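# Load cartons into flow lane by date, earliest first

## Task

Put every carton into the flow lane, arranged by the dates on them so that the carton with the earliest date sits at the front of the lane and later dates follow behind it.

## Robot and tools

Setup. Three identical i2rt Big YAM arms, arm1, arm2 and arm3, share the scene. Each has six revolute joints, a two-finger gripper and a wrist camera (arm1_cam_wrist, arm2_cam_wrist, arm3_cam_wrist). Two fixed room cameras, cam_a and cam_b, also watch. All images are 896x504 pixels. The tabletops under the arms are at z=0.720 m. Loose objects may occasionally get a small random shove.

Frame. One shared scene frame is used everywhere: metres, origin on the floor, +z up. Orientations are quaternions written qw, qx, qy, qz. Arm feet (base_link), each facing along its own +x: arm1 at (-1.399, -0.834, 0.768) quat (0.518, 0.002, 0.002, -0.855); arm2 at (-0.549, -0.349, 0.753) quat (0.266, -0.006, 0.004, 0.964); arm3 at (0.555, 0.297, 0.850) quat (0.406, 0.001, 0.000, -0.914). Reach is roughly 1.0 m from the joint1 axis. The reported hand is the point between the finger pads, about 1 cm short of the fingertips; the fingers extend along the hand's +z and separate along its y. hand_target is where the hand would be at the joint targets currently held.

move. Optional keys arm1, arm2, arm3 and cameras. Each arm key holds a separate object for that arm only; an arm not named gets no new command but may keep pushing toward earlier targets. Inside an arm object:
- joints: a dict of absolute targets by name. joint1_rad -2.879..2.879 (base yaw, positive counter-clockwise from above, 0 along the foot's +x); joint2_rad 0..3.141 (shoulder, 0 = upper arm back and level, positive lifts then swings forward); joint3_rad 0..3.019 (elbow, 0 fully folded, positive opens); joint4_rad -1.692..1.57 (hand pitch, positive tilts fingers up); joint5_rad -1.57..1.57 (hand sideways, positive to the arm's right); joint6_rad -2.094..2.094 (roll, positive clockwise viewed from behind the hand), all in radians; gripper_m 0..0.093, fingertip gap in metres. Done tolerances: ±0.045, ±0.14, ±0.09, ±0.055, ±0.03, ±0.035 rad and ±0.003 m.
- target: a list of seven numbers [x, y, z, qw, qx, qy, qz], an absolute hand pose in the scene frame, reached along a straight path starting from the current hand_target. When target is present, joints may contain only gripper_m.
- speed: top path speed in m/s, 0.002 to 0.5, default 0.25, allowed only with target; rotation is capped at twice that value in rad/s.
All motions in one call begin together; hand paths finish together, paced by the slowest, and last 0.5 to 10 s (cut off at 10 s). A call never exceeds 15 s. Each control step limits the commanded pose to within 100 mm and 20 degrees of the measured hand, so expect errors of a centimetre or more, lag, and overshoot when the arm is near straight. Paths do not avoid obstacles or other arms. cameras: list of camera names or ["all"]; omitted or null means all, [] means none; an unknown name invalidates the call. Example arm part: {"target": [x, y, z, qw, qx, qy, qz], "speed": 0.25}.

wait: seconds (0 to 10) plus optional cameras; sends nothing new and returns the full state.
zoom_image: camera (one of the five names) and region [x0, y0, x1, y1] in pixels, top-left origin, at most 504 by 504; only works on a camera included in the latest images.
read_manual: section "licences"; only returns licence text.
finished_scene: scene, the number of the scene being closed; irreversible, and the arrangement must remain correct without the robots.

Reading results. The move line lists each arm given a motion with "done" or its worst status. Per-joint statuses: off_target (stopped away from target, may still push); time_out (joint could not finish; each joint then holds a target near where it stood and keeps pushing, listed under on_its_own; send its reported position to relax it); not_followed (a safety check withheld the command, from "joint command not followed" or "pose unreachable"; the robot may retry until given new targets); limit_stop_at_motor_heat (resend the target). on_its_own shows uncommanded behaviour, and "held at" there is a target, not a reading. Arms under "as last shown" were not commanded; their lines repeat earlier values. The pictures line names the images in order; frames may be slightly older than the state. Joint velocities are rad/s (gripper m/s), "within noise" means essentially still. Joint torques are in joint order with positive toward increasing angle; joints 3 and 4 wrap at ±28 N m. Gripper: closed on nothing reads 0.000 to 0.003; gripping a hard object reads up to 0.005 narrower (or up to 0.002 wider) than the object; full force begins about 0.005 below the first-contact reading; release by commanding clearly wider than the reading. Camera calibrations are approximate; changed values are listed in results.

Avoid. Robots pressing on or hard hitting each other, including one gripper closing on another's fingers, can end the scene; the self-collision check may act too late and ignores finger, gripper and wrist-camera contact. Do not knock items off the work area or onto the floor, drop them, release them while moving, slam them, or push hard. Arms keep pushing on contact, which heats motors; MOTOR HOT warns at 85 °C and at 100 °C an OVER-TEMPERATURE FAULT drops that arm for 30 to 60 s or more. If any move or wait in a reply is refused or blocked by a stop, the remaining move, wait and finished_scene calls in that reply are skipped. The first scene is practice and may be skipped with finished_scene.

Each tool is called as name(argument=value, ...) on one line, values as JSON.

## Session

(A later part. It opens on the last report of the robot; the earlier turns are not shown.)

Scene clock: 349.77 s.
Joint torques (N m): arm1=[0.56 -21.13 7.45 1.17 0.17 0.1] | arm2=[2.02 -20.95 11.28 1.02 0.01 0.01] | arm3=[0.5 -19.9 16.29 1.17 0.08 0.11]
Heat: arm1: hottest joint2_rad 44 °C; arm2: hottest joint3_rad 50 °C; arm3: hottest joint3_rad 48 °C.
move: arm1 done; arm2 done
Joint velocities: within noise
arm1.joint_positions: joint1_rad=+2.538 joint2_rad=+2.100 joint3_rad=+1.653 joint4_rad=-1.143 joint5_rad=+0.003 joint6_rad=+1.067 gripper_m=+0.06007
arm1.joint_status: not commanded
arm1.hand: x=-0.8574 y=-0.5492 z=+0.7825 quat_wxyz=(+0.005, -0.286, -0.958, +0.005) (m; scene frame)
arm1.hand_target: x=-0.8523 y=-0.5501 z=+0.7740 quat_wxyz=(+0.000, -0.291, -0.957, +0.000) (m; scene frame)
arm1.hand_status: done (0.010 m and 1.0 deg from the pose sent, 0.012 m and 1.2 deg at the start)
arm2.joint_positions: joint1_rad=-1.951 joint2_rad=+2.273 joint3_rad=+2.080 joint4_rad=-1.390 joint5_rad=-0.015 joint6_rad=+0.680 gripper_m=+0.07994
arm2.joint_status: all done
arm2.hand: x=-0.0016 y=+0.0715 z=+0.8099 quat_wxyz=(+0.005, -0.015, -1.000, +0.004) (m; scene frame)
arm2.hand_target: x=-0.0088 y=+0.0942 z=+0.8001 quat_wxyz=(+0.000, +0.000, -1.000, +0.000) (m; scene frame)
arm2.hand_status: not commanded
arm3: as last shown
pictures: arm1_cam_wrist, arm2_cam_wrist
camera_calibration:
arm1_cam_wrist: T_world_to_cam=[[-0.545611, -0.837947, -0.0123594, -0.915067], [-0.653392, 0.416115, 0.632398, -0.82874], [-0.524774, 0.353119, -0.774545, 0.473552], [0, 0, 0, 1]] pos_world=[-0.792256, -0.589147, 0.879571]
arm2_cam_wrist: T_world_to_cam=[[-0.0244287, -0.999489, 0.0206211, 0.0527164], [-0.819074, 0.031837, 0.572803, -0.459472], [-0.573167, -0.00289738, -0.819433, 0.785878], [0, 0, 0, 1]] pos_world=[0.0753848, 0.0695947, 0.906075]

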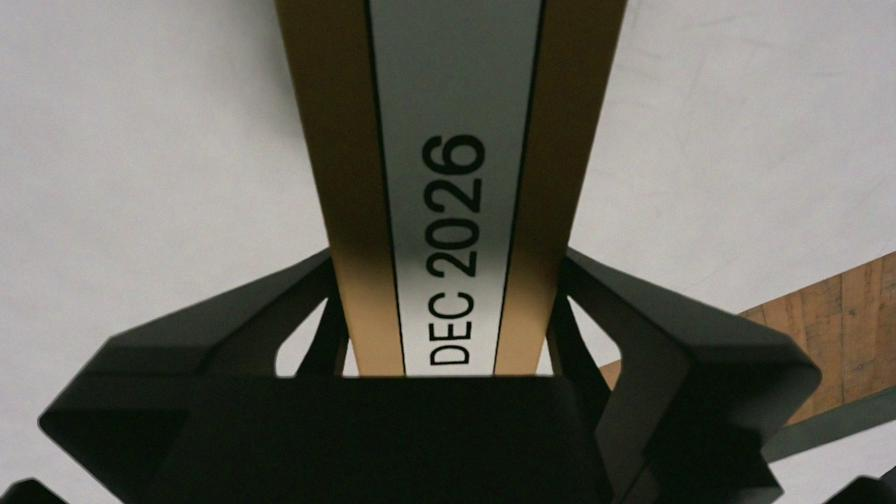

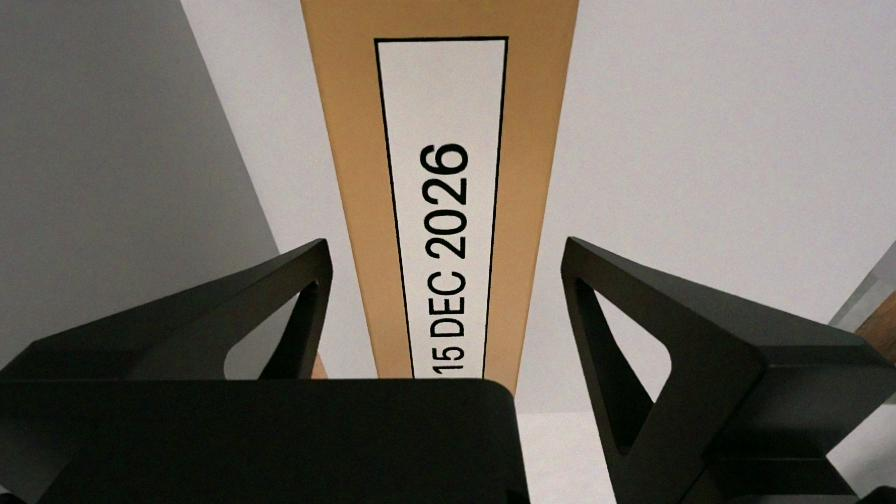

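move(arm1={"target": [-0.852, -0.55, 0.758, 0, 0.2915, 0.9566, 0], "speed": 0.05}, arm2={"target": [-0.005, 0.08, 0.93, 0, 0, 1, 0], "speed": 0.2}, cameras=["arm1_cam_wrist", "arm2_cam_wrist"])

Scene clock: 359.40 s.
Joint torques (N m): arm1=[0.56 -19.25 7.05 1.74 0.14 0.1] | arm2=[0.26 -19.96 14.83 -0.2 0.02 -0.12] | arm3=[0.5 -19.84 16.35 1.18 0.08 0.13]
Heat: arm1: hottest joint2_rad 43 °C; arm2: hottest joint3_rad 50 °C; arm3: hottest joint3_rad 48 °C.
move: arm1 off_target; arm2 off_target
Joint velocities: within noise
arm1.joint_positions: joint1_rad=+2.538 joint2_rad=+2.095 joint3_rad=+1.643 joint4_rad=-1.129 joint5_rad=+0.004 joint6_rad=+1.067 gripper_m=+0.06007
arm1.joint_status: not commanded
arm1.hand: x=-0.8575 y=-0.5494 z=+0.7819 quat_wxyz=(+0.002, -0.287, -0.958, +0.002) (m; scene frame)
arm1.hand_target: x=-0.8529 y=-0.5504 z=+0.7587 quat_wxyz=(+0.000, -0.291, -0.957, +0.000) (m; scene frame)
arm1.hand_status: off_target (0.024 m and 0.7 deg from the pose sent, 0.025 m and 1.0 deg at the start)
arm2.joint_positions: joint1_rad=-1.948 joint2_rad=+2.214 joint3_rad=+2.286 joint4_rad=-1.662 joint5_rad=-0.015 joint6_rad=+0.672 gripper_m=+0.07994
arm2.joint_status: not commanded
arm2.hand: x=-0.0123 y=+0.0678 z=+0.9275 quat_wxyz=(+0.008, -0.009, -1.000, +0.006) (m; scene frame)
arm2.hand_target: x=-0.0057 y=+0.0795 z=+0.9299 quat_wxyz=(-0.001, +0.000, -1.000, -0.001) (m; scene frame)
arm2.hand_status: off_target (0.014 m and 1.6 deg from the pose sent, 0.120 m and 1.8 deg at the start)
arm3: as last shown
pictures: arm1_cam_wrist, arm2_cam_wrist
camera_calibration:
arm1_cam_wrist: T_world_to_cam=[[-0.54549, -0.837886, -0.0196952, -0.909481], [-0.658508, 0.413936, 0.628509, -0.830878], [-0.518466, 0.355815, -0.777553, 0.482377], [0, 0, 0, 1]] pos_world=[-0.793157, -0.589747, 0.879375]
arm2_cam_wrist: T_world_to_cam=[[-0.0137543, -0.999586, 0.025285, 0.0422845], [-0.815806, 0.0258399, 0.577747, -0.539618], [-0.578161, -0.0126811, -0.815824, 0.873333], [0, 0, 0, 1]] pos_world=[0.0652851, 0.0672855, 1.02318]

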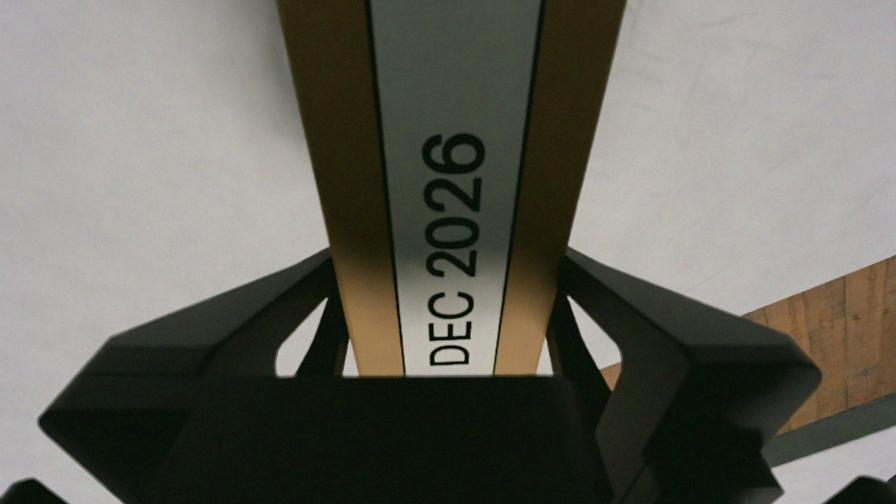

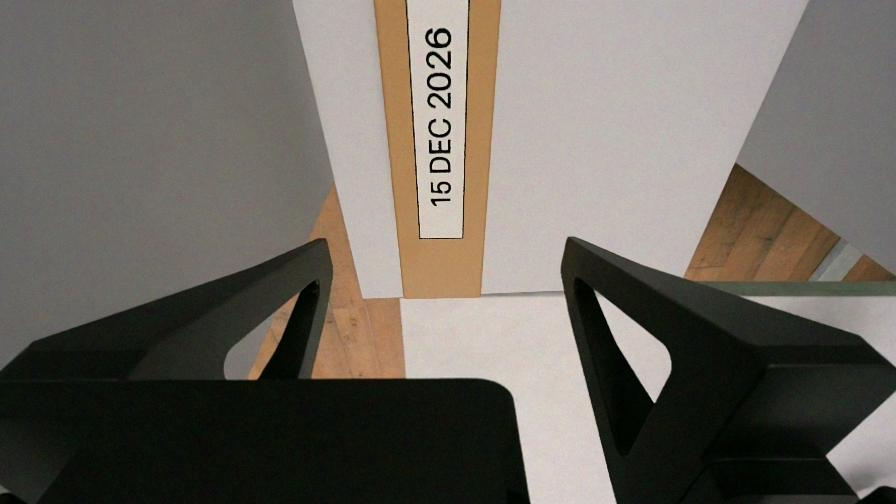

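move(arm1={"joints": {"gripper_m": 0.09}}, arm2={"joints": {"joint1_rad": -1.9, "joint2_rad": 1.392, "joint3_rad": 1.254, "joint4_rad": -1.433, "joint5_rad": 0, "joint6_rad": 0.0}}, cameras=["arm1_cam_wrist", "arm2_cam_wrist"])

Scene clock: 371.87 s.
Joint torques (N m): arm1=[0.62 -21.71 7.97 0.46 0.16 0.09] | arm2=[-0.56 -9.23 9.21 0.7 0.02 -0.12] | arm3=[0.32 -20.01 16.31 1.2 0.06 0.12]
Heat: arm1: hottest joint2_rad 42 °C; arm2: hottest joint3_rad 54 °C; arm3: hottest joint3_rad 49 °C.
move: arm1 done; arm2 done
Joint velocities: within noise
arm1.joint_positions: joint1_rad=+2.538 joint2_rad=+2.125 joint3_rad=+1.628 joint4_rad=-1.091 joint5_rad=+0.004 joint6_rad=+1.067 gripper_m=+0.08993
arm1.joint_status: all done
arm1.hand: x=-0.8584 y=-0.5498 z=+0.7593 quat_wxyz=(+0.005, -0.286, -0.958, +0.004) (m; scene frame)
arm1.hand_target: x=-0.8530 y=-0.5504 z=+0.7587 quat_wxyz=(+0.000, -0.291, -0.957, +0.000) (m; scene frame)
arm1.hand_status: not commanded
arm2.joint_positions: joint1_rad=-1.894 joint2_rad=+1.393 joint3_rad=+1.263 joint4_rad=-1.442 joint5_rad=-0.001 joint6_rad=+0.011 gripper_m=+0.07995
arm2.joint_status: all done
arm2.hand: x=-0.2465 y=-0.0866 z=+0.9727 quat_wxyz=(-0.001, +0.341, -0.940, +0.007) (m; scene frame)
arm2.hand_target: x=-0.2453 y=-0.0888 z=+0.9698 quat_wxyz=(-0.002, +0.344, -0.939, +0.007) (m; scene frame)
arm2.hand_status: not commanded
arm3: as last shown
pictures: arm1_cam_wrist, arm2_cam_wrist
camera_calibration:
arm1_cam_wrist: T_world_to_cam=[[-0.545561, -0.837961, -0.013573, -0.915439], [-0.654405, 0.415826, 0.63154, -0.814906], [-0.523562, 0.353426, -0.775225, 0.456966], [0, 0, 0, 1]] pos_world=[-0.793456, -0.589747, 0.856472]
arm2_cam_wrist: T_world_to_cam=[[0.645201, -0.763549, 0.0266233, 0.0650517], [-0.638879, -0.52009, 0.566869, -0.745916], [-0.418985, -0.382753, -0.823378, 0.78733], [0, 0, 0, 1]] pos_world=[-0.188642, -0.0369199, 1.06937]

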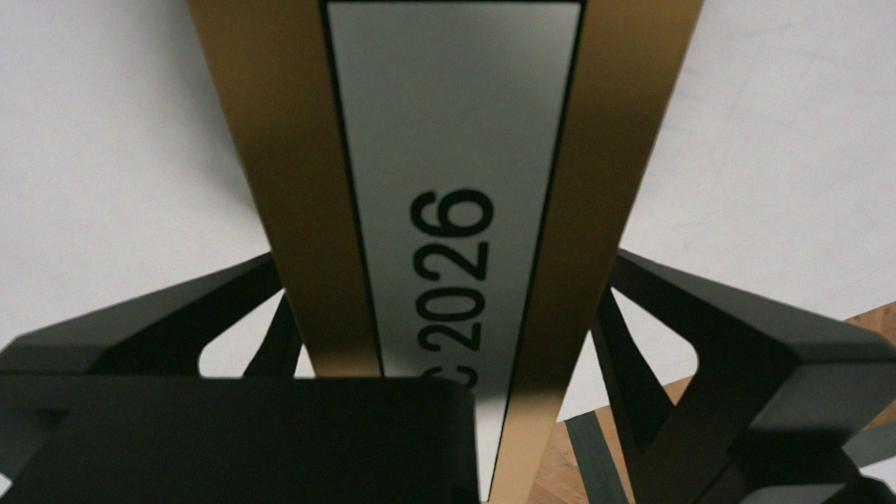

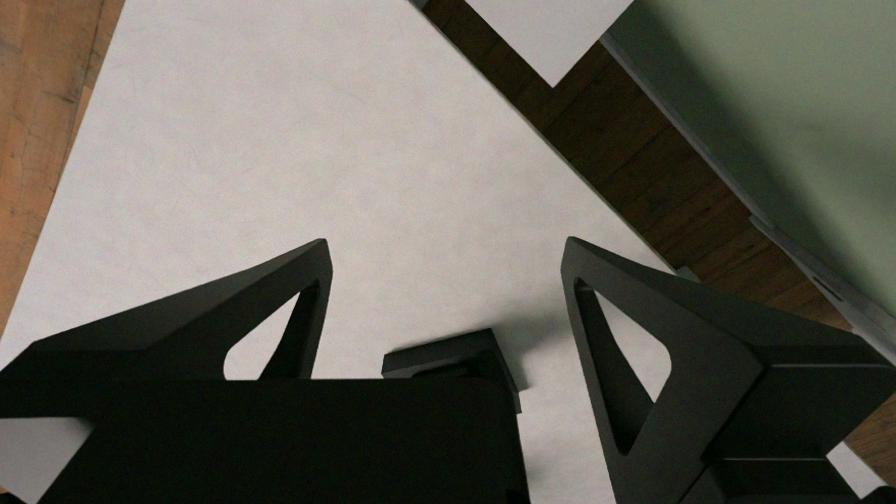

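move(arm1={"target": [-0.853, -0.55, 0.95, 0, 0.2915, 0.9566, 0], "speed": 0.3}, cameras=["arm1_cam_wrist"])

move(arm1={"joints": {"joint1_rad": 1.0, "joint2_rad": 1.2, "joint3_rad": 1.2, "joint4_rad": -1.1, "joint6_rad": 0}}, arm2={"joints": {"joint1_rad": 1.115, "joint2_rad": 1.385, "joint3_rad": 0.974, "joint4_rad": -1.16, "joint5_rad": 0, "joint6_rad": 1.155, "gripper_m": 0.094}}, cameras=["arm2_cam_wrist", "cam_a"])

Scene clock: 380.80 s.
Joint torques (N m): arm1=[0.67 -20.13 12.51 -0.28 0.18 0.11] | arm2=[-0.5 -10.17 9.32 0.72 0.02 -0.12] | arm3=[0.5 -19.9 16.32 1.2 0.07 0.11]
Heat: arm1: hottest joint2_rad 43 °C; arm2: hottest joint3_rad 52 °C; arm3: hottest joint3_rad 49 °C.
move: arm1 off_target
Joint velocities: within noise
arm1.joint_positions: joint1_rad=+2.538 joint2_rad=+1.971 joint3_rad=+1.866 joint4_rad=-1.499 joint5_rad=+0.003 joint6_rad=+1.068 gripper_m=+0.08994
arm1.joint_status: not commanded
arm1.hand: x=-0.8649 y=-0.5539 z=+0.9374 quat_wxyz=(+0.010, -0.287, -0.958, +0.010) (m; scene frame)
arm1.hand_target: x=-0.8536 y=-0.5503 z=+0.9500 quat_wxyz=(+0.000, -0.291, -0.957, +0.000) (m; scene frame)
arm1.hand_status: off_target (0.018 m and 1.7 deg from the pose sent, 0.191 m and 1.0 deg at the start; pose on its path clipped on 7 of 51 steps)
arm2, arm3: as last shown
arm2.hand: x=-0.2465 y=-0.0866 z=+0.9727 quat_wxyz=(-0.001, +0.342, -0.940, +0.007) (m; scene frame)
pictures: arm1_cam_wrist
camera_calibration:
arm1_cam_wrist: T_world_to_cam=[[-0.545945, -0.837821, 0.000280896, -0.933206], [-0.64513, 0.420596, 0.637892, -0.925253], [-0.534558, 0.348073, -0.770126, 0.575867], [0, 0, 0, 1]] pos_world=[-0.798553, -0.593146, 1.03396]

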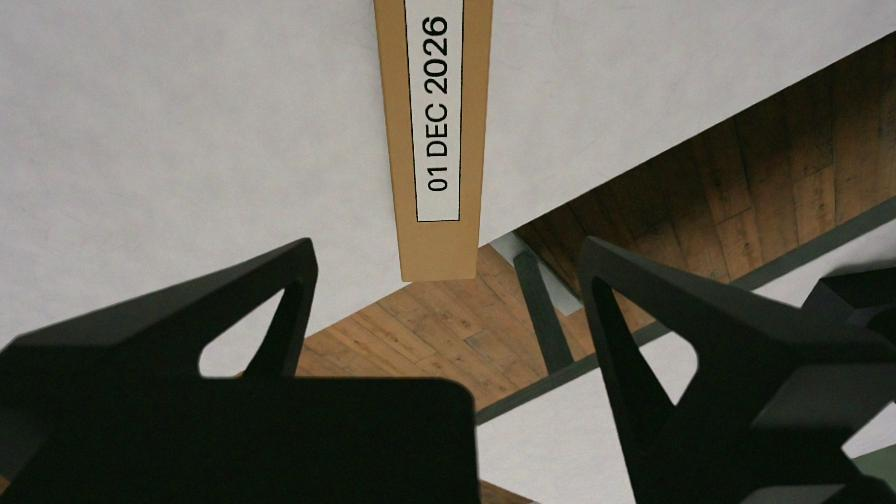

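Scene clock: 383.27 s.
Joint torques (N m): arm1=[-0.26 -10.23 10.02 1.29 0 -0.06] | arm2=[0.56 -8.82 7.99 0.1 0.08 0.07] | arm3=[0.44 -19.84 16.31 1.2 0.07 0.12]
Heat: arm1: hottest joint2_rad 42 °C; arm2: hottest joint3_rad 52 °C; arm3: hottest joint3_rad 49 °C.
move: arm1 done; arm2 done
Joint velocities: within noise
arm1.joint_positions: joint1_rad=+1.012 joint2_rad=+1.202 joint3_rad=+1.195 joint4_rad=-1.112 joint5_rad=+0.005 joint6_rad=+0.009 gripper_m=+0.08996
arm1.joint_status: all done
arm1.hand: x=-1.1786 y=-1.2139 z=+1.0503 quat_wxyz=(-0.193, -0.489, -0.843, +0.110) (m; scene frame)
arm1.hand_target: x=-1.1814 y=-1.2194 z=+1.0550 quat_wxyz=(-0.201, -0.489, -0.841, +0.116) (m; scene frame)
arm1.hand_status: not commanded
arm2.joint_positions: joint1_rad=+1.108 joint2_rad=+1.383 joint3_rad=+0.992 joint4_rad=-1.156 joint5_rad=+0.000 joint6_rad=+1.144 gripper_m=+0.09391
arm2.joint_status: all done
arm2.hand: x=-0.8674 y=-0.5502 z=+0.8762 quat_wxyz=(+0.013, +0.959, -0.284, -0.001) (m; scene frame)
arm2.hand_target: x=-0.8593 y=-0.5481 z=+0.8694 quat_wxyz=(+0.004, +0.958, -0.286, +0.006) (m; scene frame)
arm2.hand_status: not commanded
arm3: as last shown
pictures: arm2_cam_wrist, cam_a
camera_calibration:
arm2_cam_wrist: T_world_to_cam=[[0.540463, 0.841263, -0.0132953, 0.941437], [0.695728, -0.437967, 0.569339, -0.128344], [0.473141, -0.316957, -0.821995, 1.07916], [0, 0, 0, 1]] pos_world=[-0.930116, -0.506158, 0.972655]

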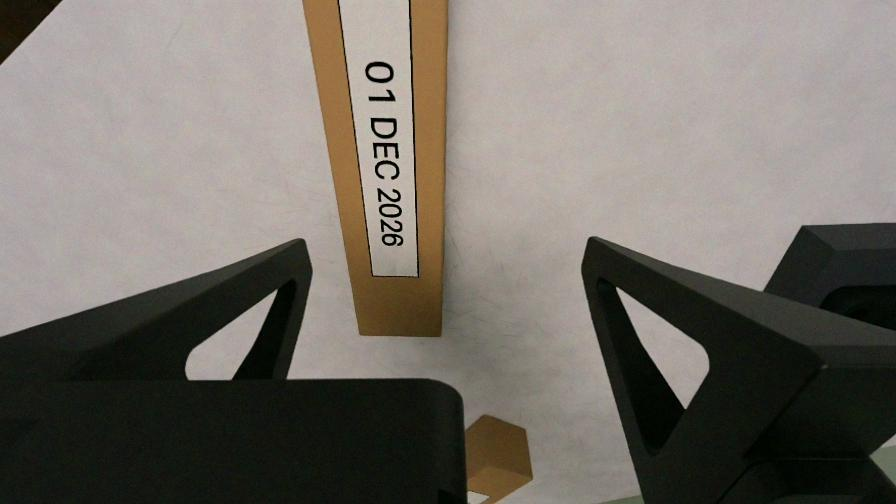

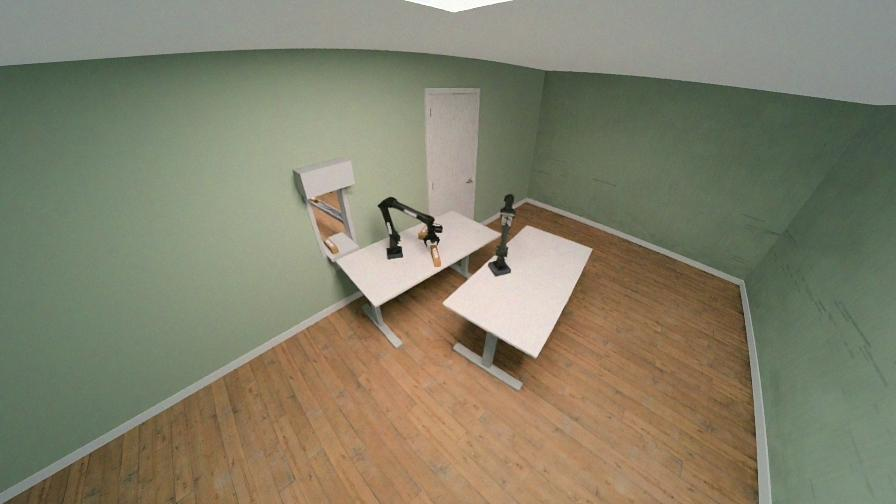

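move(arm2={"target": [-0.892, -0.571, 0.762, 0, 0.9563, -0.2924, 0], "speed": 0.15}, cameras=["arm2_cam_wrist"])

Scene clock: 399.83 s.
Joint torques (N m): arm1=[-0.32 -10.17 10.02 1.28 0 -0.06] | arm2=[0.62 -10.17 7.3 0.73 0.14 0.08] | arm3=[0.38 -20.13 16.31 1.17 0.07 0.12]
Heat: arm1: hottest joint3_rad 43 °C; arm2: hottest joint3_rad 49 °C; arm3: hottest joint3_rad 49 °C.
move: arm2 done
Joint velocities: within noise
arm1, arm3: as last shown
arm1.hand_target: x=-1.1814 y=-1.2195 z=+1.0550 quat_wxyz=(-0.201, -0.489, -0.841, +0.116) (m; scene frame)
arm2.joint_positions: joint1_rad=+1.112 joint2_rad=+1.630 joint3_rad=+0.946 joint4_rad=-0.874 joint5_rad=+0.013 joint6_rad=+1.164 gripper_m=+0.09391
arm2.joint_status: not commanded
arm2.hand: x=-0.8959 y=-0.5694 z=+0.7697 quat_wxyz=(+0.005, +0.957, -0.291, -0.003) (m; scene frame)
arm2.hand_target: x=-0.8920 y=-0.5708 z=+0.7622 quat_wxyz=(+0.000, +0.956, -0.292, +0.000) (m; scene frame)
arm2.hand_status: done (0.009 m and 0.6 deg from the pose sent, 0.119 m and 1.8 deg at the start)
pictures: arm2_cam_wrist
camera_calibration:
arm2_cam_wrist: T_world_to_cam=[[0.553586, 0.832789, 0.00243914, 0.966291], [0.687477, -0.458641, 0.56305, -0.0705732], [0.47002, -0.310019, -0.82642, 1.00358], [0, 0, 0, 1]] pos_world=[-0.958111, -0.525954, 0.866759]

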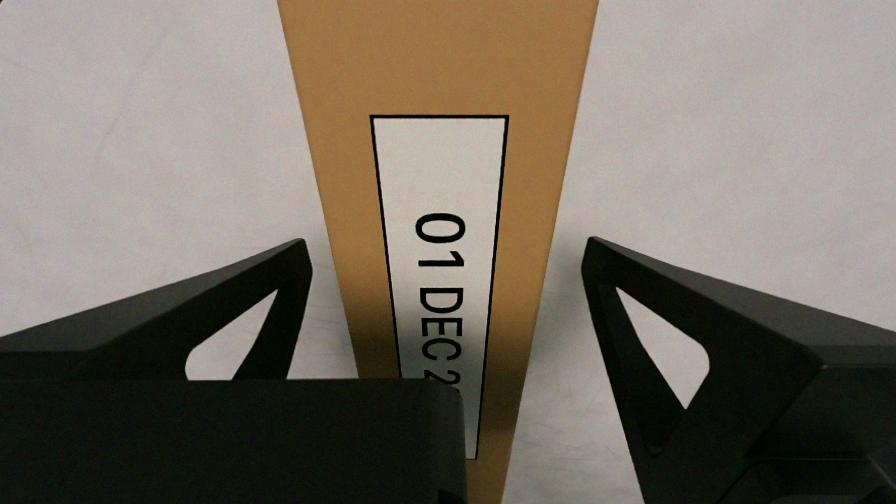

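move(arm2={"joints": {"gripper_m": 0.05}}, cameras=[])

move(arm2={"target": [-0.885, -0.565, 0.93, 0, 0.9563, -0.2924, 0], "speed": 0.3}, cameras=["arm2_cam_wrist"])

Scene clock: 402.80 s.
Joint torques (N m): arm1=[-0.26 -10.23 10.02 1.28 0 -0.06] | arm2=[0.62 -10.17 7.34 0.64 0.13 0.08] | arm3=[0.44 -19.9 16.34 1.17 0.06 0.12]
Heat: arm1: hottest joint3_rad 43 °C; arm2: hottest joint3_rad 48 °C; arm3: hottest joint3_rad 49 °C.
move: arm2 off_target
Joint velocities: within noise
arm1, arm3: as last shown
arm2.joint_positions: joint1_rad=+1.112 joint2_rad=+1.630 joint3_rad=+0.946 joint4_rad=-0.872 joint5_rad=+0.013 joint6_rad=+1.165 gripper_m=+0.06075
arm2.joint_status: gripper_m off_target (ended at +0.06078, target +0.05000)
arm2.hand: x=-0.8963 y=-0.5698 z=+0.7697 quat_wxyz=(+0.006, +0.957, -0.292, -0.004) (m; scene frame)
arm2.hand_target: x=-0.8919 y=-0.5709 z=+0.7622 quat_wxyz=(+0.000, +0.956, -0.292, +0.000) (m; scene frame)
arm2.hand_status: not commanded
pictures: none
No camera images: "cameras" was empty.

Scene clock: 404.27 s.
Joint torques (N m): arm1=[-0.26 -10.23 10.03 1.29 -0.01 -0.06] | arm2=[0.79 -8.94 14.53 -0.32 0.06 0.09] | arm3=[0.56 -19.9 16.31 1.22 0.08 0.11]
Heat: arm1: hottest joint3_rad 43 °C; arm2: hottest joint3_rad 49 °C; arm3: hottest joint3_rad 49 °C.
move: arm2 off_target
Joint velocities: within noise
arm1: as last shown
arm2.joint_positions: joint1_rad=+1.112 joint2_rad=+1.401 joint3_rad=+1.100 joint4_rad=-1.316 joint5_rad=+0.015 joint6_rad=+1.167 gripper_m=+0.06075
arm2.joint_status: not commanded
arm2.hand: x=-0.8695 y=-0.5498 z=+0.9089 quat_wxyz=(-0.018, +0.956, -0.292, +0.015) (m; scene frame)
arm2.hand_target: x=-0.8839 y=-0.5642 z=+0.9301 quat_wxyz=(+0.000, +0.956, -0.292, +0.000) (m; scene frame)
arm2.hand_status: off_target (0.030 m and 2.7 deg from the pose sent, 0.161 m and 0.8 deg at the start)
arm3.joint_positions: joint1_rad=+0.905 joint2_rad=+1.593 joint3_rad=+1.424 joint4_rad=-0.931 joint5_rad=-0.001 joint6_rad=-0.006 gripper_m=+0.09401
arm3.joint_status: not commanded
arm3.hand: x=+0.6534 y=-0.2804 z=+1.0743 quat_wxyz=(-0.179, -0.624, -0.745, +0.150) (m; scene frame)
arm3.hand_target: x=+0.6578 y=-0.2935 z=+1.1005 quat_wxyz=(-0.199, -0.621, -0.740, +0.166) (m; scene frame)
arm3.hand_status: not commanded
pictures: arm2_cam_wrist
camera_calibration:
arm2_cam_wrist: T_world_to_cam=[[0.553946, 0.83061, 0.0568392, 0.884702], [0.658734, -0.479021, 0.58018, -0.20989], [0.50913, -0.283946, -0.812503, 1.14795], [0, 0, 0, 1]] pos_world=[-0.936271, -0.509428, 1.0042]

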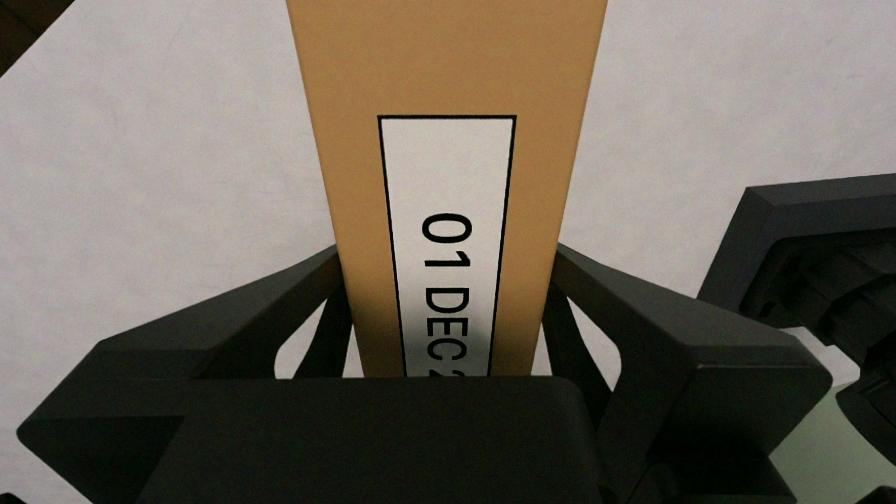

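move(arm2={"joints": {"joint1_rad": -1.9155, "joint2_rad": 1.392, "joint3_rad": 1.254, "joint4_rad": -1.433, "joint5_rad": 0, "joint6_rad": 0.688}}, cameras=[])

move(arm2={"target": [-0.005, -0.055, 0.87, 0, 0, 1, 0], "speed": 0.3}, cameras=["arm2_cam_wrist", "cam_b"])

Scene clock: 417.20 s.
Joint torques (N m): arm1=[-0.21 -10.23 10.03 1.28 0 -0.06] | arm2=[-0.5 -11.34 13.31 -0.28 -0.06 -0.11] | arm3=[0.56 -20.07 16.38 1.14 0.08 0.12]
Heat: arm1: hottest joint3_rad 43 °C; arm2: hottest joint3_rad 51 °C; arm3: hottest joint3_rad 50 °C.
move: arm2 done
Joint velocities: within noise
arm1, arm3: as last shown
arm1.hand_target: x=-1.1814 y=-1.2195 z=+1.0550 quat_wxyz=(-0.201, -0.490, -0.841, +0.116) (m; scene frame)
arm2.joint_positions: joint1_rad=-1.911 joint2_rad=+1.408 joint3_rad=+1.209 joint4_rad=-1.423 joint5_rad=+0.003 joint6_rad=+0.699 gripper_m=+0.06078
arm2.joint_status: all done
arm2.hand: x=-0.2500 y=-0.0995 z=+0.9472 quat_wxyz=(+0.014, -0.004, -1.000, +0.023) (m; scene frame)
arm2.hand_target: x=-0.2414 y=-0.0936 z=+0.9699 quat_wxyz=(-0.005, -0.001, -1.000, +0.006) (m; scene frame)
arm2.hand_status: not commanded
pictures: none
No camera images: "cameras" was empty.

Scene clock: 419.13 s.
Joint torques (N m): arm1=[-0.21 -10.17 10.03 1.26 0 -0.06] | arm2=[-0.5 -19.02 15.09 -0.32 -0.1 -0.11] | arm3=[0.5 -20.07 16.35 1.18 0.07 0.12]
Heat: arm1: hottest joint3_rad 43 °C; arm2: hottest joint3_rad 51 °C; arm3: hottest joint3_rad 50 °C.
move: arm2 off_target
Joint velocities: within noise
arm1, arm3: as last shown
arm2.joint_positions: joint1_rad=-2.108 joint2_rad=+2.004 joint3_rad=+1.720 joint4_rad=-1.343 joint5_rad=-0.011 joint6_rad=+0.501 gripper_m=+0.06078
arm2.joint_status: not commanded
arm2.hand: x=-0.0261 y=-0.0641 z=+0.8480 quat_wxyz=(+0.022, -0.004, -1.000, +0.014) (m; scene frame)
arm2.hand_target: x=-0.0064 y=-0.0559 z=+0.8705 quat_wxyz=(-0.001, +0.000, -1.000, +0.000) (m; scene frame)
arm2.hand_status: off_target (0.032 m and 3.1 deg from the pose sent, 0.261 m and 3.2 deg at the start)
pictures: arm2_cam_wrist, cam_b
camera_calibration:
arm2_cam_wrist: T_world_to_cam=[[-0.00140714, -0.999154, 0.041103, -0.100894], [-0.798661, 0.0258579, 0.601225, -0.520982], [-0.601779, -0.0319814, -0.798022, 0.781844], [0, 0, 0, 1]] pos_world=[0.0542671, -0.062333, 0.941304]

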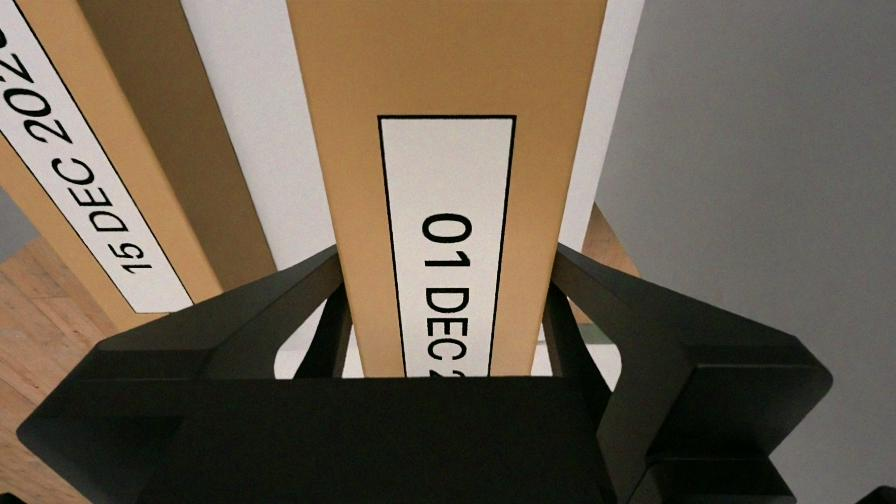

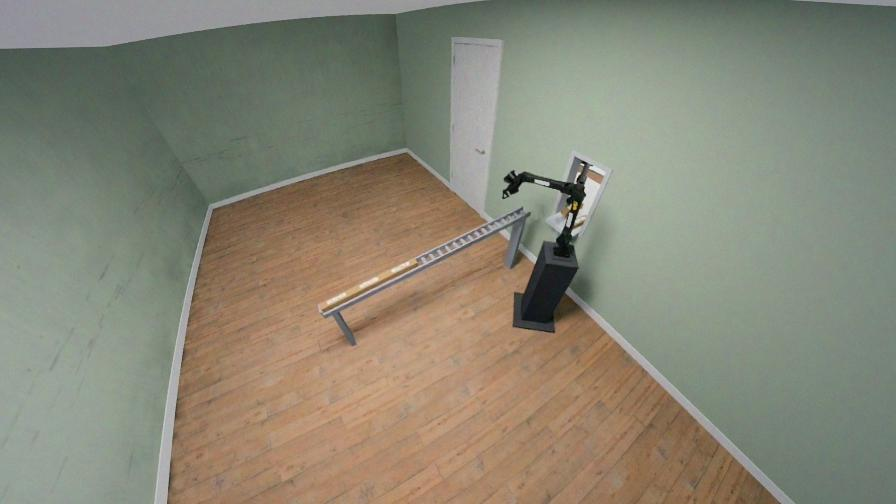

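move(arm2={"target": [0.015, -0.05, 0.80, 0, 0, 1, 0], "speed": 0.12}, cameras=["arm2_cam_wrist"])

move(arm2={"target": [0.015, -0.05, 0.78, 0, 0, 1, 0], "speed": 0.06}, cameras=["arm2_cam_wrist"])

Scene clock: 422.63 s.
Joint torques (N m): arm1=[-0.26 -10.34 10 1.28 0 -0.06] | arm2=[-0.79 -17.44 13.86 0.53 -0.11 -0.1] | arm3=[0.67 -19.78 16.31 1.18 0.08 0.11]
Heat: arm1: hottest joint3_rad 43 °C; arm2: hottest joint3_rad 52 °C; arm3: hottest joint3_rad 50 °C.
move: arm2 off_target
Joint velocities: within noise
arm1, arm3: as last shown
arm2.joint_positions: joint1_rad=-2.111 joint2_rad=+2.096 joint3_rad=+1.723 joint4_rad=-1.242 joint5_rad=-0.011 joint6_rad=+0.495 gripper_m=+0.06078
arm2.joint_status: not commanded
arm2.hand: x=-0.0073 y=-0.0570 z=+0.7941 quat_wxyz=(+0.017, -0.002, -1.000, +0.011) (m; scene frame)
arm2.hand_target: x=+0.0140 y=-0.0506 z=+0.8007 quat_wxyz=(-0.001, +0.000, -1.000, +0.000) (m; scene frame)
arm2.hand_status: off_target (0.024 m and 2.4 deg from the pose sent, 0.065 m and 3.1 deg at the start)
pictures: arm2_cam_wrist
camera_calibration:
arm2_cam_wrist: T_world_to_cam=[[0.00104776, -0.999365, 0.0356146, -0.0872032], [-0.804489, 0.0203115, 0.59362, -0.468057], [-0.593966, -0.0292735, -0.803957, 0.755316], [0, 0, 0, 1]] pos_world=[0.0721764, -0.0555301, 0.888196]

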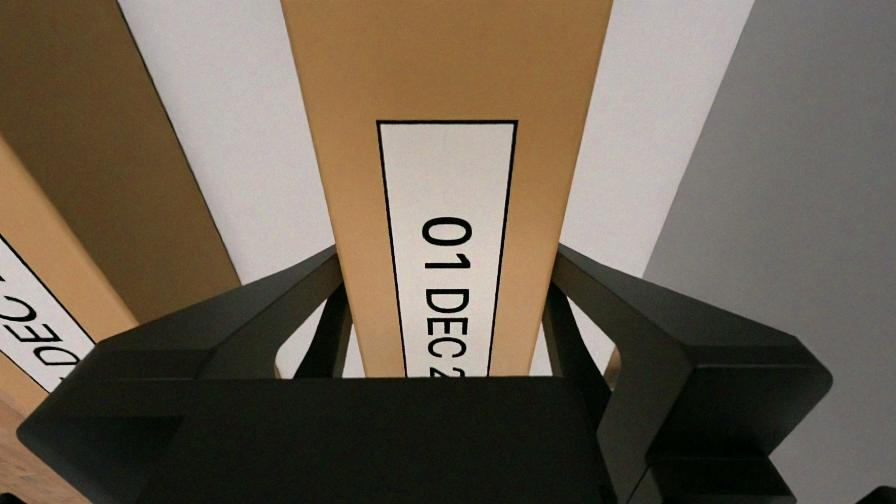

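Scene clock: 423.60 s.
Joint torques (N m): arm1=[-0.21 -10.23 10 1.29 0 -0.06] | arm2=[-0.73 -16.73 12.19 1.32 0.01 -0.06] | arm3=[0.5 -20.07 16.32 1.16 0.08 0.12]
Heat: arm1: hottest joint3_rad 43 °C; arm2: hottest joint3_rad 52 °C; arm3: hottest joint3_rad 50 °C.
move: arm2 off_target
Joint velocities: within noise
arm1, arm3: as last shown
arm2.joint_positions: joint1_rad=-2.111 joint2_rad=+2.097 joint3_rad=+1.723 joint4_rad=-1.218 joint5_rad=-0.014 joint6_rad=+0.489 gripper_m=+0.06078
arm2.joint_status: not commanded
arm2.hand: x=-0.0023 y=-0.0541 z=+0.7930 quat_wxyz=(+0.008, +0.001, -1.000, +0.005) (m; scene frame)
arm2.hand_target: x=+0.0141 y=-0.0506 z=+0.7805 quat_wxyz=(+0.000, +0.000, -1.000, +0.000) (m; scene frame)
arm2.hand_status: off_target (0.022 m and 1.1 deg from the pose sent, 0.027 m and 2.4 deg at the start)
pictures: arm2_cam_wrist
camera_calibration:
arm2_cam_wrist: T_world_to_cam=[[0.0064753, -0.999733, 0.0221659, -0.0735923], [-0.815323, 0.00755565, 0.578958, -0.452575], [-0.578971, -0.0218212, -0.815056, 0.766727], [0, 0, 0, 1]] pos_world=[0.0753944, -0.0534222, 0.888579]

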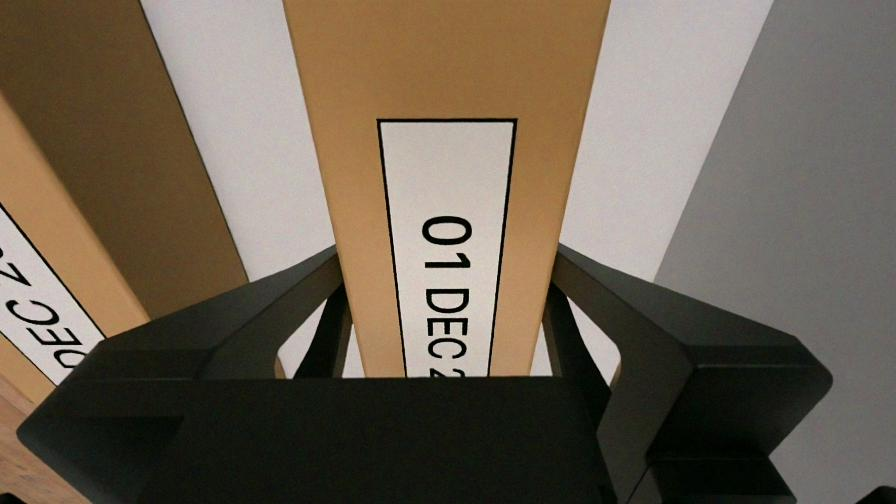

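move(arm2={"target": [0.012, -0.05, 0.762, 0, 0, 1, 0], "speed": 0.06}, cameras=["arm2_cam_wrist"])

move(arm2={"joints": {"gripper_m": 0.085}}, cameras=["arm2_cam_wrist"])

Scene clock: 426.83 s.
Joint torques (N m): arm1=[-0.26 -10.17 10.03 1.29 -0.01 -0.06] | arm2=[-0.56 -15.91 9.76 2.25 0.11 -0.02] | arm3=[0.62 -19.84 16.34 1.18 0.06 0.11]
Heat: arm1: hottest joint3_rad 43 °C; arm2: hottest joint3_rad 52 °C; arm3: hottest joint3_rad 50 °C.
move: arm2 off_target
Joint velocities: within noise
arm1.joint_positions: joint1_rad=+1.012 joint2_rad=+1.202 joint3_rad=+1.195 joint4_rad=-1.112 joint5_rad=+0.005 joint6_rad=+0.009 gripper_m=+0.08996
arm1.joint_status: not commanded
arm1.hand: x=-1.1786 y=-1.2139 z=+1.0503 quat_wxyz=(-0.193, -0.489, -0.843, +0.110) (m; scene frame)
arm1.hand_target: x=-1.1814 y=-1.2195 z=+1.0550 quat_wxyz=(-0.201, -0.490, -0.841, +0.116) (m; scene frame)
arm1.hand_status: not commanded
arm2.joint_positions: joint1_rad=-2.111 joint2_rad=+2.098 joint3_rad=+1.723 joint4_rad=-1.196 joint5_rad=-0.017 joint6_rad=+0.487 gripper_m=+0.06078
arm2.joint_status: not commanded
arm2.hand: x=+0.0021 y=-0.0512 z=+0.7925 quat_wxyz=(+0.000, +0.002, -1.000, -0.001) (m; scene frame)
arm2.hand_target: x=+0.0104 y=-0.0509 z=+0.7628 quat_wxyz=(+0.000, +0.000, -1.000, +0.000) (m; scene frame)
arm2.hand_status: off_target (0.032 m and 0.3 deg from the pose sent, 0.034 m and 1.1 deg at the start)
arm3: as last shown
pictures: arm2_cam_wrist
camera_calibration:
arm2_cam_wrist: T_world_to_cam=[[0.00841869, -0.999914, 0.0100471, -0.0611019], [-0.825194, -0.00127209, 0.564848, -0.437965], [-0.564786, -0.0130461, -0.825134, 0.777288], [0, 0, 0, 1]] pos_world=[0.0781098, -0.0515132, 0.889364]

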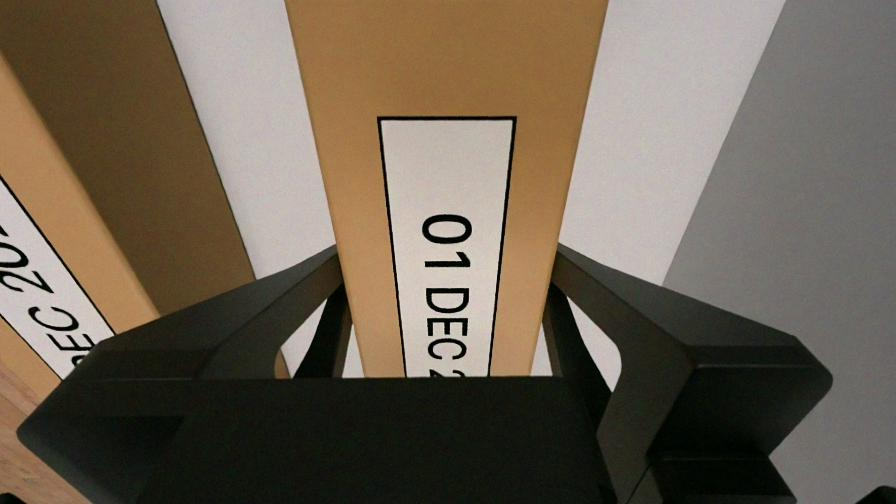

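Scene clock: 427.60 s.
Joint torques (N m): arm1=[-0.26 -10.17 10.02 1.28 0 -0.06] | arm2=[-0.5 -19.19 9.62 0.68 0.09 -0.03] | arm3=[0.38 -19.78 16.38 1.21 0.07 0.11]
Heat: arm1: hottest joint3_rad 43 °C; arm2: hottest joint3_rad 52 °C; arm3: hottest joint3_rad 50 °C.
move: arm2 done
Joint velocities: within noise
arm1, arm3: as last shown
arm2.joint_positions: joint1_rad=-2.111 joint2_rad=+2.132 joint3_rad=+1.723 joint4_rad=-1.161 joint5_rad=-0.017 joint6_rad=+0.487 gripper_m=+0.08493
arm2.joint_status: all done
arm2.hand: x=+0.0069 y=-0.0490 z=+0.7719 quat_wxyz=(-0.001, +0.002, -1.000, -0.002) (m; scene frame)
arm2.hand_target: x=+0.0104 y=-0.0509 z=+0.7629 quat_wxyz=(+0.000, +0.000, -1.000, +0.000) (m; scene frame)
arm2.hand_status: not commanded
pictures: arm2_cam_wrist
camera_calibration:
arm2_cam_wrist: T_world_to_cam=[[0.00839252, -0.999918, 0.00969923, -0.0585311], [-0.82604, -0.0014661, 0.56361, -0.421367], [-0.563549, -0.0127421, -0.825984, 0.763706], [0, 0, 0, 1]] pos_world=[0.0828111, -0.0494129, 0.868863]

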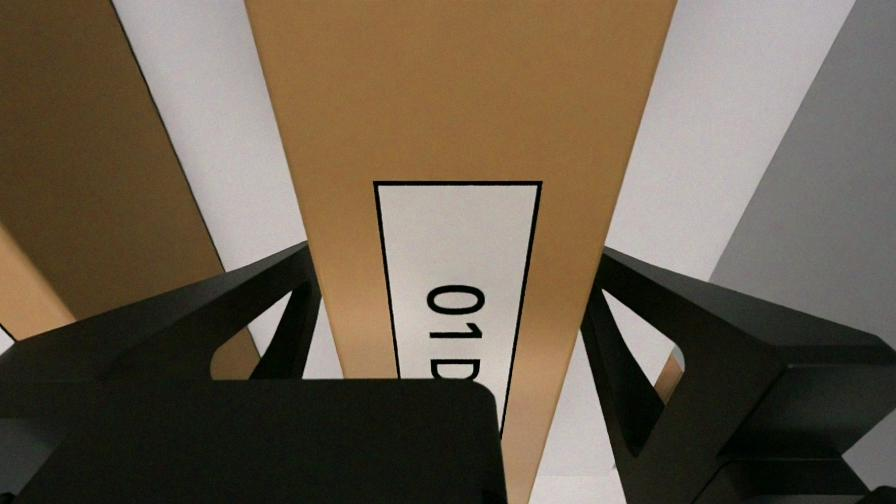

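move(arm2={"target": [0.0, -0.052, 0.94, 0, 0, 1, 0], "speed": 0.3}, cameras=["arm2_cam_wrist"])

move(arm2={"target": [-0.22, -0.12, 0.97, 0, 0, 1, 0], "speed": 0.4}, cameras=["arm2_cam_wrist"])

Scene clock: 439.50 s.
Joint torques (N m): arm1=[-0.26 -10.23 10 1.28 0 -0.06] | arm2=[-0.38 -17.2 14.06 -0.13 0.09 -0.01] | arm3=[0.56 -20.19 16.36 1.2 0.07 0.11]
Heat: arm1: hottest joint3_rad 44 °C; arm2: hottest joint3_rad 51 °C; arm3: hottest joint3_rad 50 °C.
move: arm2 off_target
Joint velocities: within noise
arm1, arm3: as last shown
arm1.hand: x=-1.1786 y=-1.2139 z=+1.0503 quat_wxyz=(-0.193, -0.489, -0.844, +0.110) (m; scene frame)
arm1.hand_target: x=-1.1814 y=-1.2195 z=+1.0550 quat_wxyz=(-0.201, -0.489, -0.841, +0.116) (m; scene frame)
arm2.joint_positions: joint1_rad=-2.111 joint2_rad=+1.982 joint3_rad=+1.915 joint4_rad=-1.526 joint5_rad=-0.017 joint6_rad=+0.487 gripper_m=+0.08494
arm2.joint_status: not commanded
arm2.hand: x=-0.0125 y=-0.0567 z=+0.9340 quat_wxyz=(+0.009, +0.002, -1.000, +0.004) (m; scene frame)
arm2.hand_target: x=-0.0005 y=-0.0523 z=+0.9401 quat_wxyz=(-0.001, +0.000, -1.000, +0.000) (m; scene frame)
arm2.hand_status: off_target (0.015 m and 1.1 deg from the pose sent, 0.168 m and 0.3 deg at the start)
pictures: arm2_cam_wrist
camera_calibration:
arm2_cam_wrist: T_world_to_cam=[[0.00837, -0.999762, 0.0201493, -0.0773979], [-0.814701, 0.0048659, 0.579861, -0.543486], [-0.579821, -0.0212691, -0.814466, 0.875141], [0, 0, 0, 1]] pos_world=[0.0652945, -0.0561215, 1.02948]

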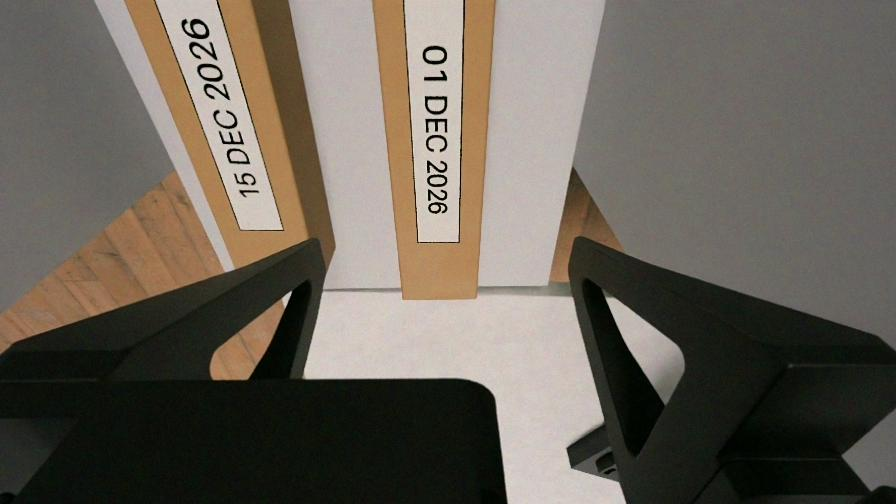

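Scene clock: 441.07 s.
Joint torques (N m): arm1=[-0.26 -10.23 10.02 1.28 0 -0.06] | arm2=[0.56 -9.35 8.91 0.76 0.1 0.11] | arm3=[0.5 -19.78 16.4 1.18 0.08 0.11]
Heat: arm1: hottest joint3_rad 44 °C; arm2: hottest joint3_rad 51 °C; arm3: hottest joint3_rad 50 °C.
move: arm2 done
Joint velocities: within noise
arm1: as last shown
arm2.joint_positions: joint1_rad=-2.017 joint2_rad=+1.389 joint3_rad=+1.272 joint4_rad=-1.444 joint5_rad=-0.017 joint6_rad=+0.584 gripper_m=+0.08494
arm2.joint_status: not commanded
arm2.hand: x=-0.2170 y=-0.1225 z=+0.9782 quat_wxyz=(-0.004, +0.001, -1.000, -0.004) (m; scene frame)
arm2.hand_target: x=-0.2200 y=-0.1201 z=+0.9701 quat_wxyz=(+0.000, +0.000, -1.000, +0.000) (m; scene frame)
arm2.hand_status: done (0.009 m and 0.6 deg from the pose sent, 0.220 m and 1.1 deg at the start)
arm3.joint_positions: joint1_rad=+0.905 joint2_rad=+1.593 joint3_rad=+1.424 joint4_rad=-0.931 joint5_rad=-0.001 joint6_rad=-0.006 gripper_m=+0.09401
arm3.joint_status: not commanded
arm3.hand: x=+0.6534 y=-0.2804 z=+1.0743 quat_wxyz=(-0.179, -0.624, -0.745, +0.150) (m; scene frame)
arm3.hand_target: x=+0.6578 y=-0.2935 z=+1.1005 quat_wxyz=(-0.199, -0.621, -0.740, +0.166) (m; scene frame)
arm3.hand_status: not commanded
pictures: arm2_cam_wrist
camera_calibration:
arm2_cam_wrist: T_world_to_cam=[[0.00618091, -0.999965, 0.00564045, -0.128596], [-0.829344, -0.00197466, 0.558735, -0.718757], [-0.558704, -0.00813136, -0.829327, 0.811909], [0, 0, 0, 1]] pos_world=[-0.141685, -0.123408, 1.07566]

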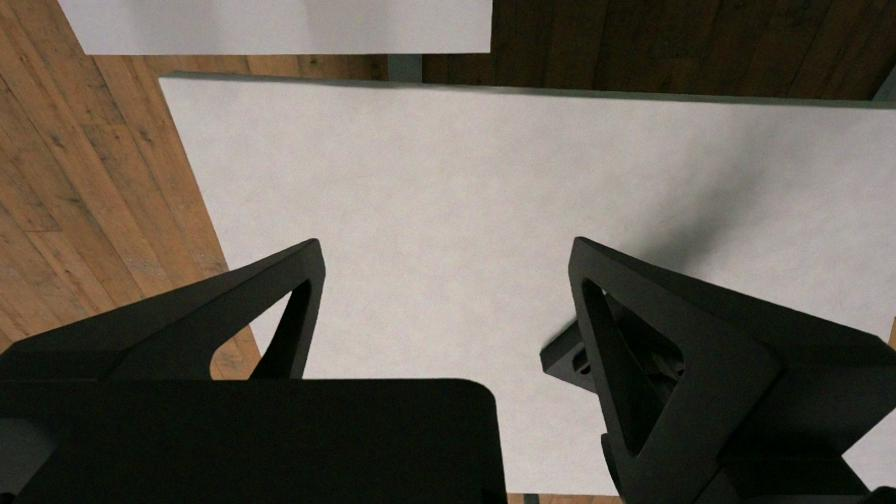

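move(arm2={"joints": {"joint1_rad": 2.261, "joint2_rad": 1.205, "joint3_rad": 1.209, "joint4_rad": -1.051, "joint5_rad": 0, "joint6_rad": 0.0, "gripper_m": 0.094}}, arm3={"joints": {"joint1_rad": -0.294, "joint2_rad": 1.534, "joint3_rad": 1.085, "joint4_rad": -1.122, "joint5_rad": 0, "joint6_rad": 0.542, "gripper_m": 0.085}}, cameras=["arm2_cam_wrist", "arm3_cam_wrist", "cam_b"])

Scene clock: 446.80 s.
Joint torques (N m): arm1=[-0.26 -10.23 10.02 1.29 0 -0.06] | arm2=[0.38 -8.41 10.62 1.13 0.01 -0.11] | arm3=[-0.21 -16.26 9.31 0.1 0.11 0.14]
Heat: arm1: hottest joint3_rad 44 °C; arm2: hottest joint3_rad 51 °C; arm3: hottest joint3_rad 50 °C.
move: arm2 done; arm3 done
Joint velocities: within noise
arm1: as last shown
arm2.joint_positions: joint1_rad=+2.254 joint2_rad=+1.210 joint3_rad=+1.215 joint4_rad=-1.046 joint5_rad=-0.001 joint6_rad=+0.009 gripper_m=+0.09394
arm2.joint_status: all done
arm2.hand: x=-0.4861 y=-0.7988 z=+1.0572 quat_wxyz=(+0.206, +0.635, +0.725, -0.171) (m; scene frame)
arm2.hand_target: x=-0.4836 y=-0.7953 z=+1.0559 quat_wxyz=(+0.204, +0.629, +0.731, -0.170) (m; scene frame)
arm2.hand_status: not commanded
arm3.joint_positions: joint1_rad=-0.289 joint2_rad=+1.535 joint3_rad=+1.091 joint4_rad=-1.114 joint5_rad=-0.001 joint6_rad=+0.534 gripper_m=+0.08509
arm3.joint_status: all done
arm3.hand: x=+0.1917 y=+0.0770 z=+0.9510 quat_wxyz=(-0.004, -1.000, -0.006, +0.005) (m; scene frame)
arm3.hand_target: x=+0.1945 y=+0.0812 z=+0.9492 quat_wxyz=(+0.000, -1.000, +0.000, -0.001) (m; scene frame)
arm3.hand_status: not commanded
pictures: arm2_cam_wrist, arm3_cam_wrist, cam_b
camera_calibration:
arm2_cam_wrist: T_world_to_cam=[[-0.991048, -0.133507, -0.0000170212, -0.590322], [-0.133276, 0.989329, 0.0588702, 0.671283], [-0.00784275, 0.0583455, -0.998266, 1.22107], [0, 0, 0, 1]] pos_world=[-0.485995, -0.814176, 1.17942]
arm3_cam_wrist: T_world_to_cam=[[0.00307131, 0.999944, -0.0100914, -0.0671053], [0.808642, 0.00345325, 0.588291, -0.712871], [0.588293, -0.00996712, -0.808586, 0.780016], [0, 0, 0, 1]] pos_world=[0.117785, 0.0773378, 1.04941]

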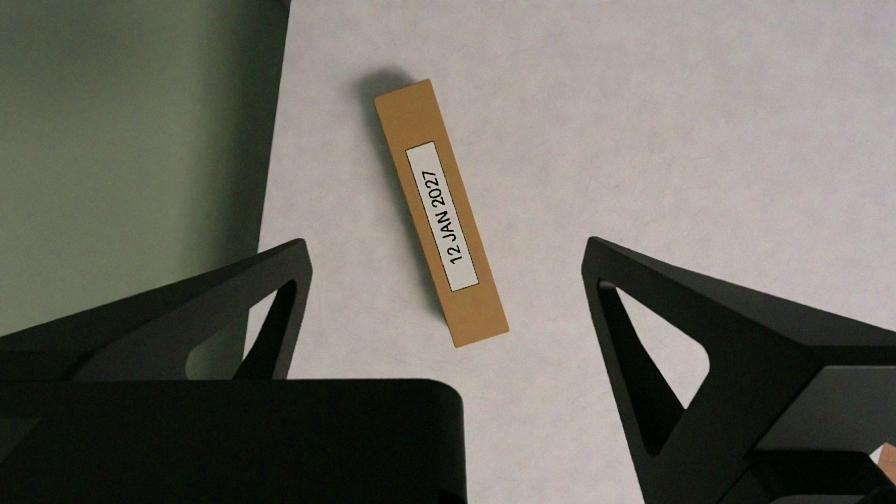

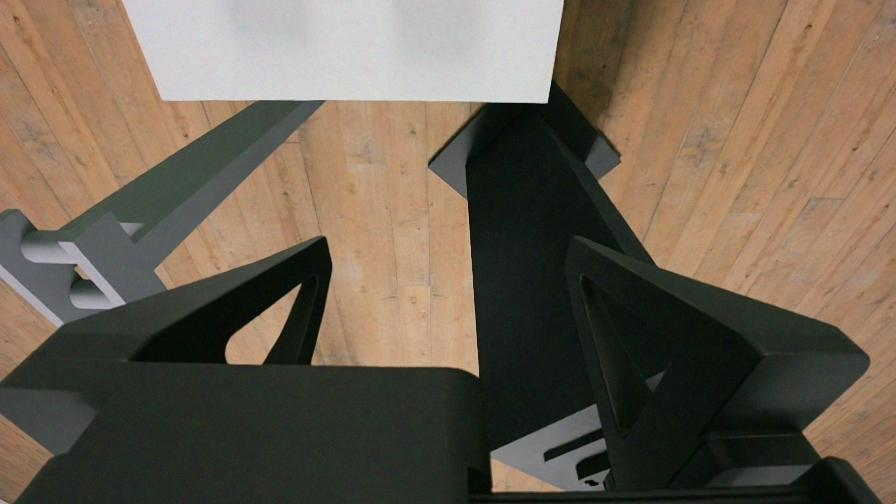

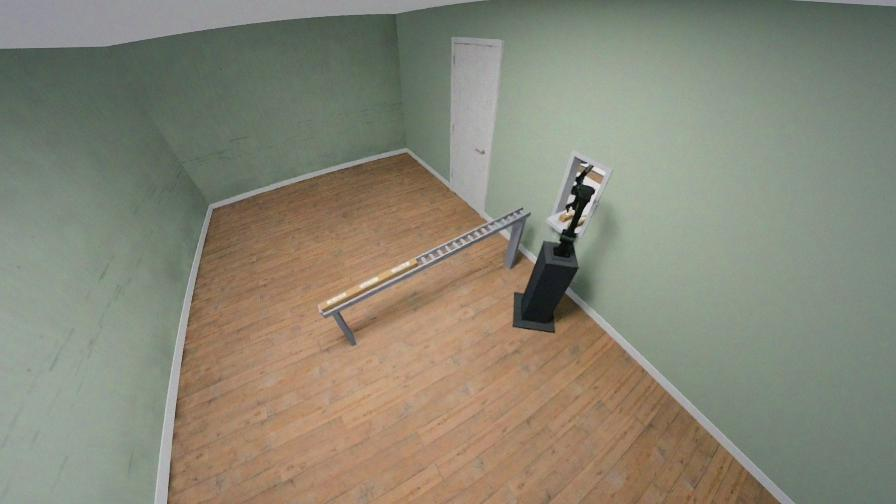

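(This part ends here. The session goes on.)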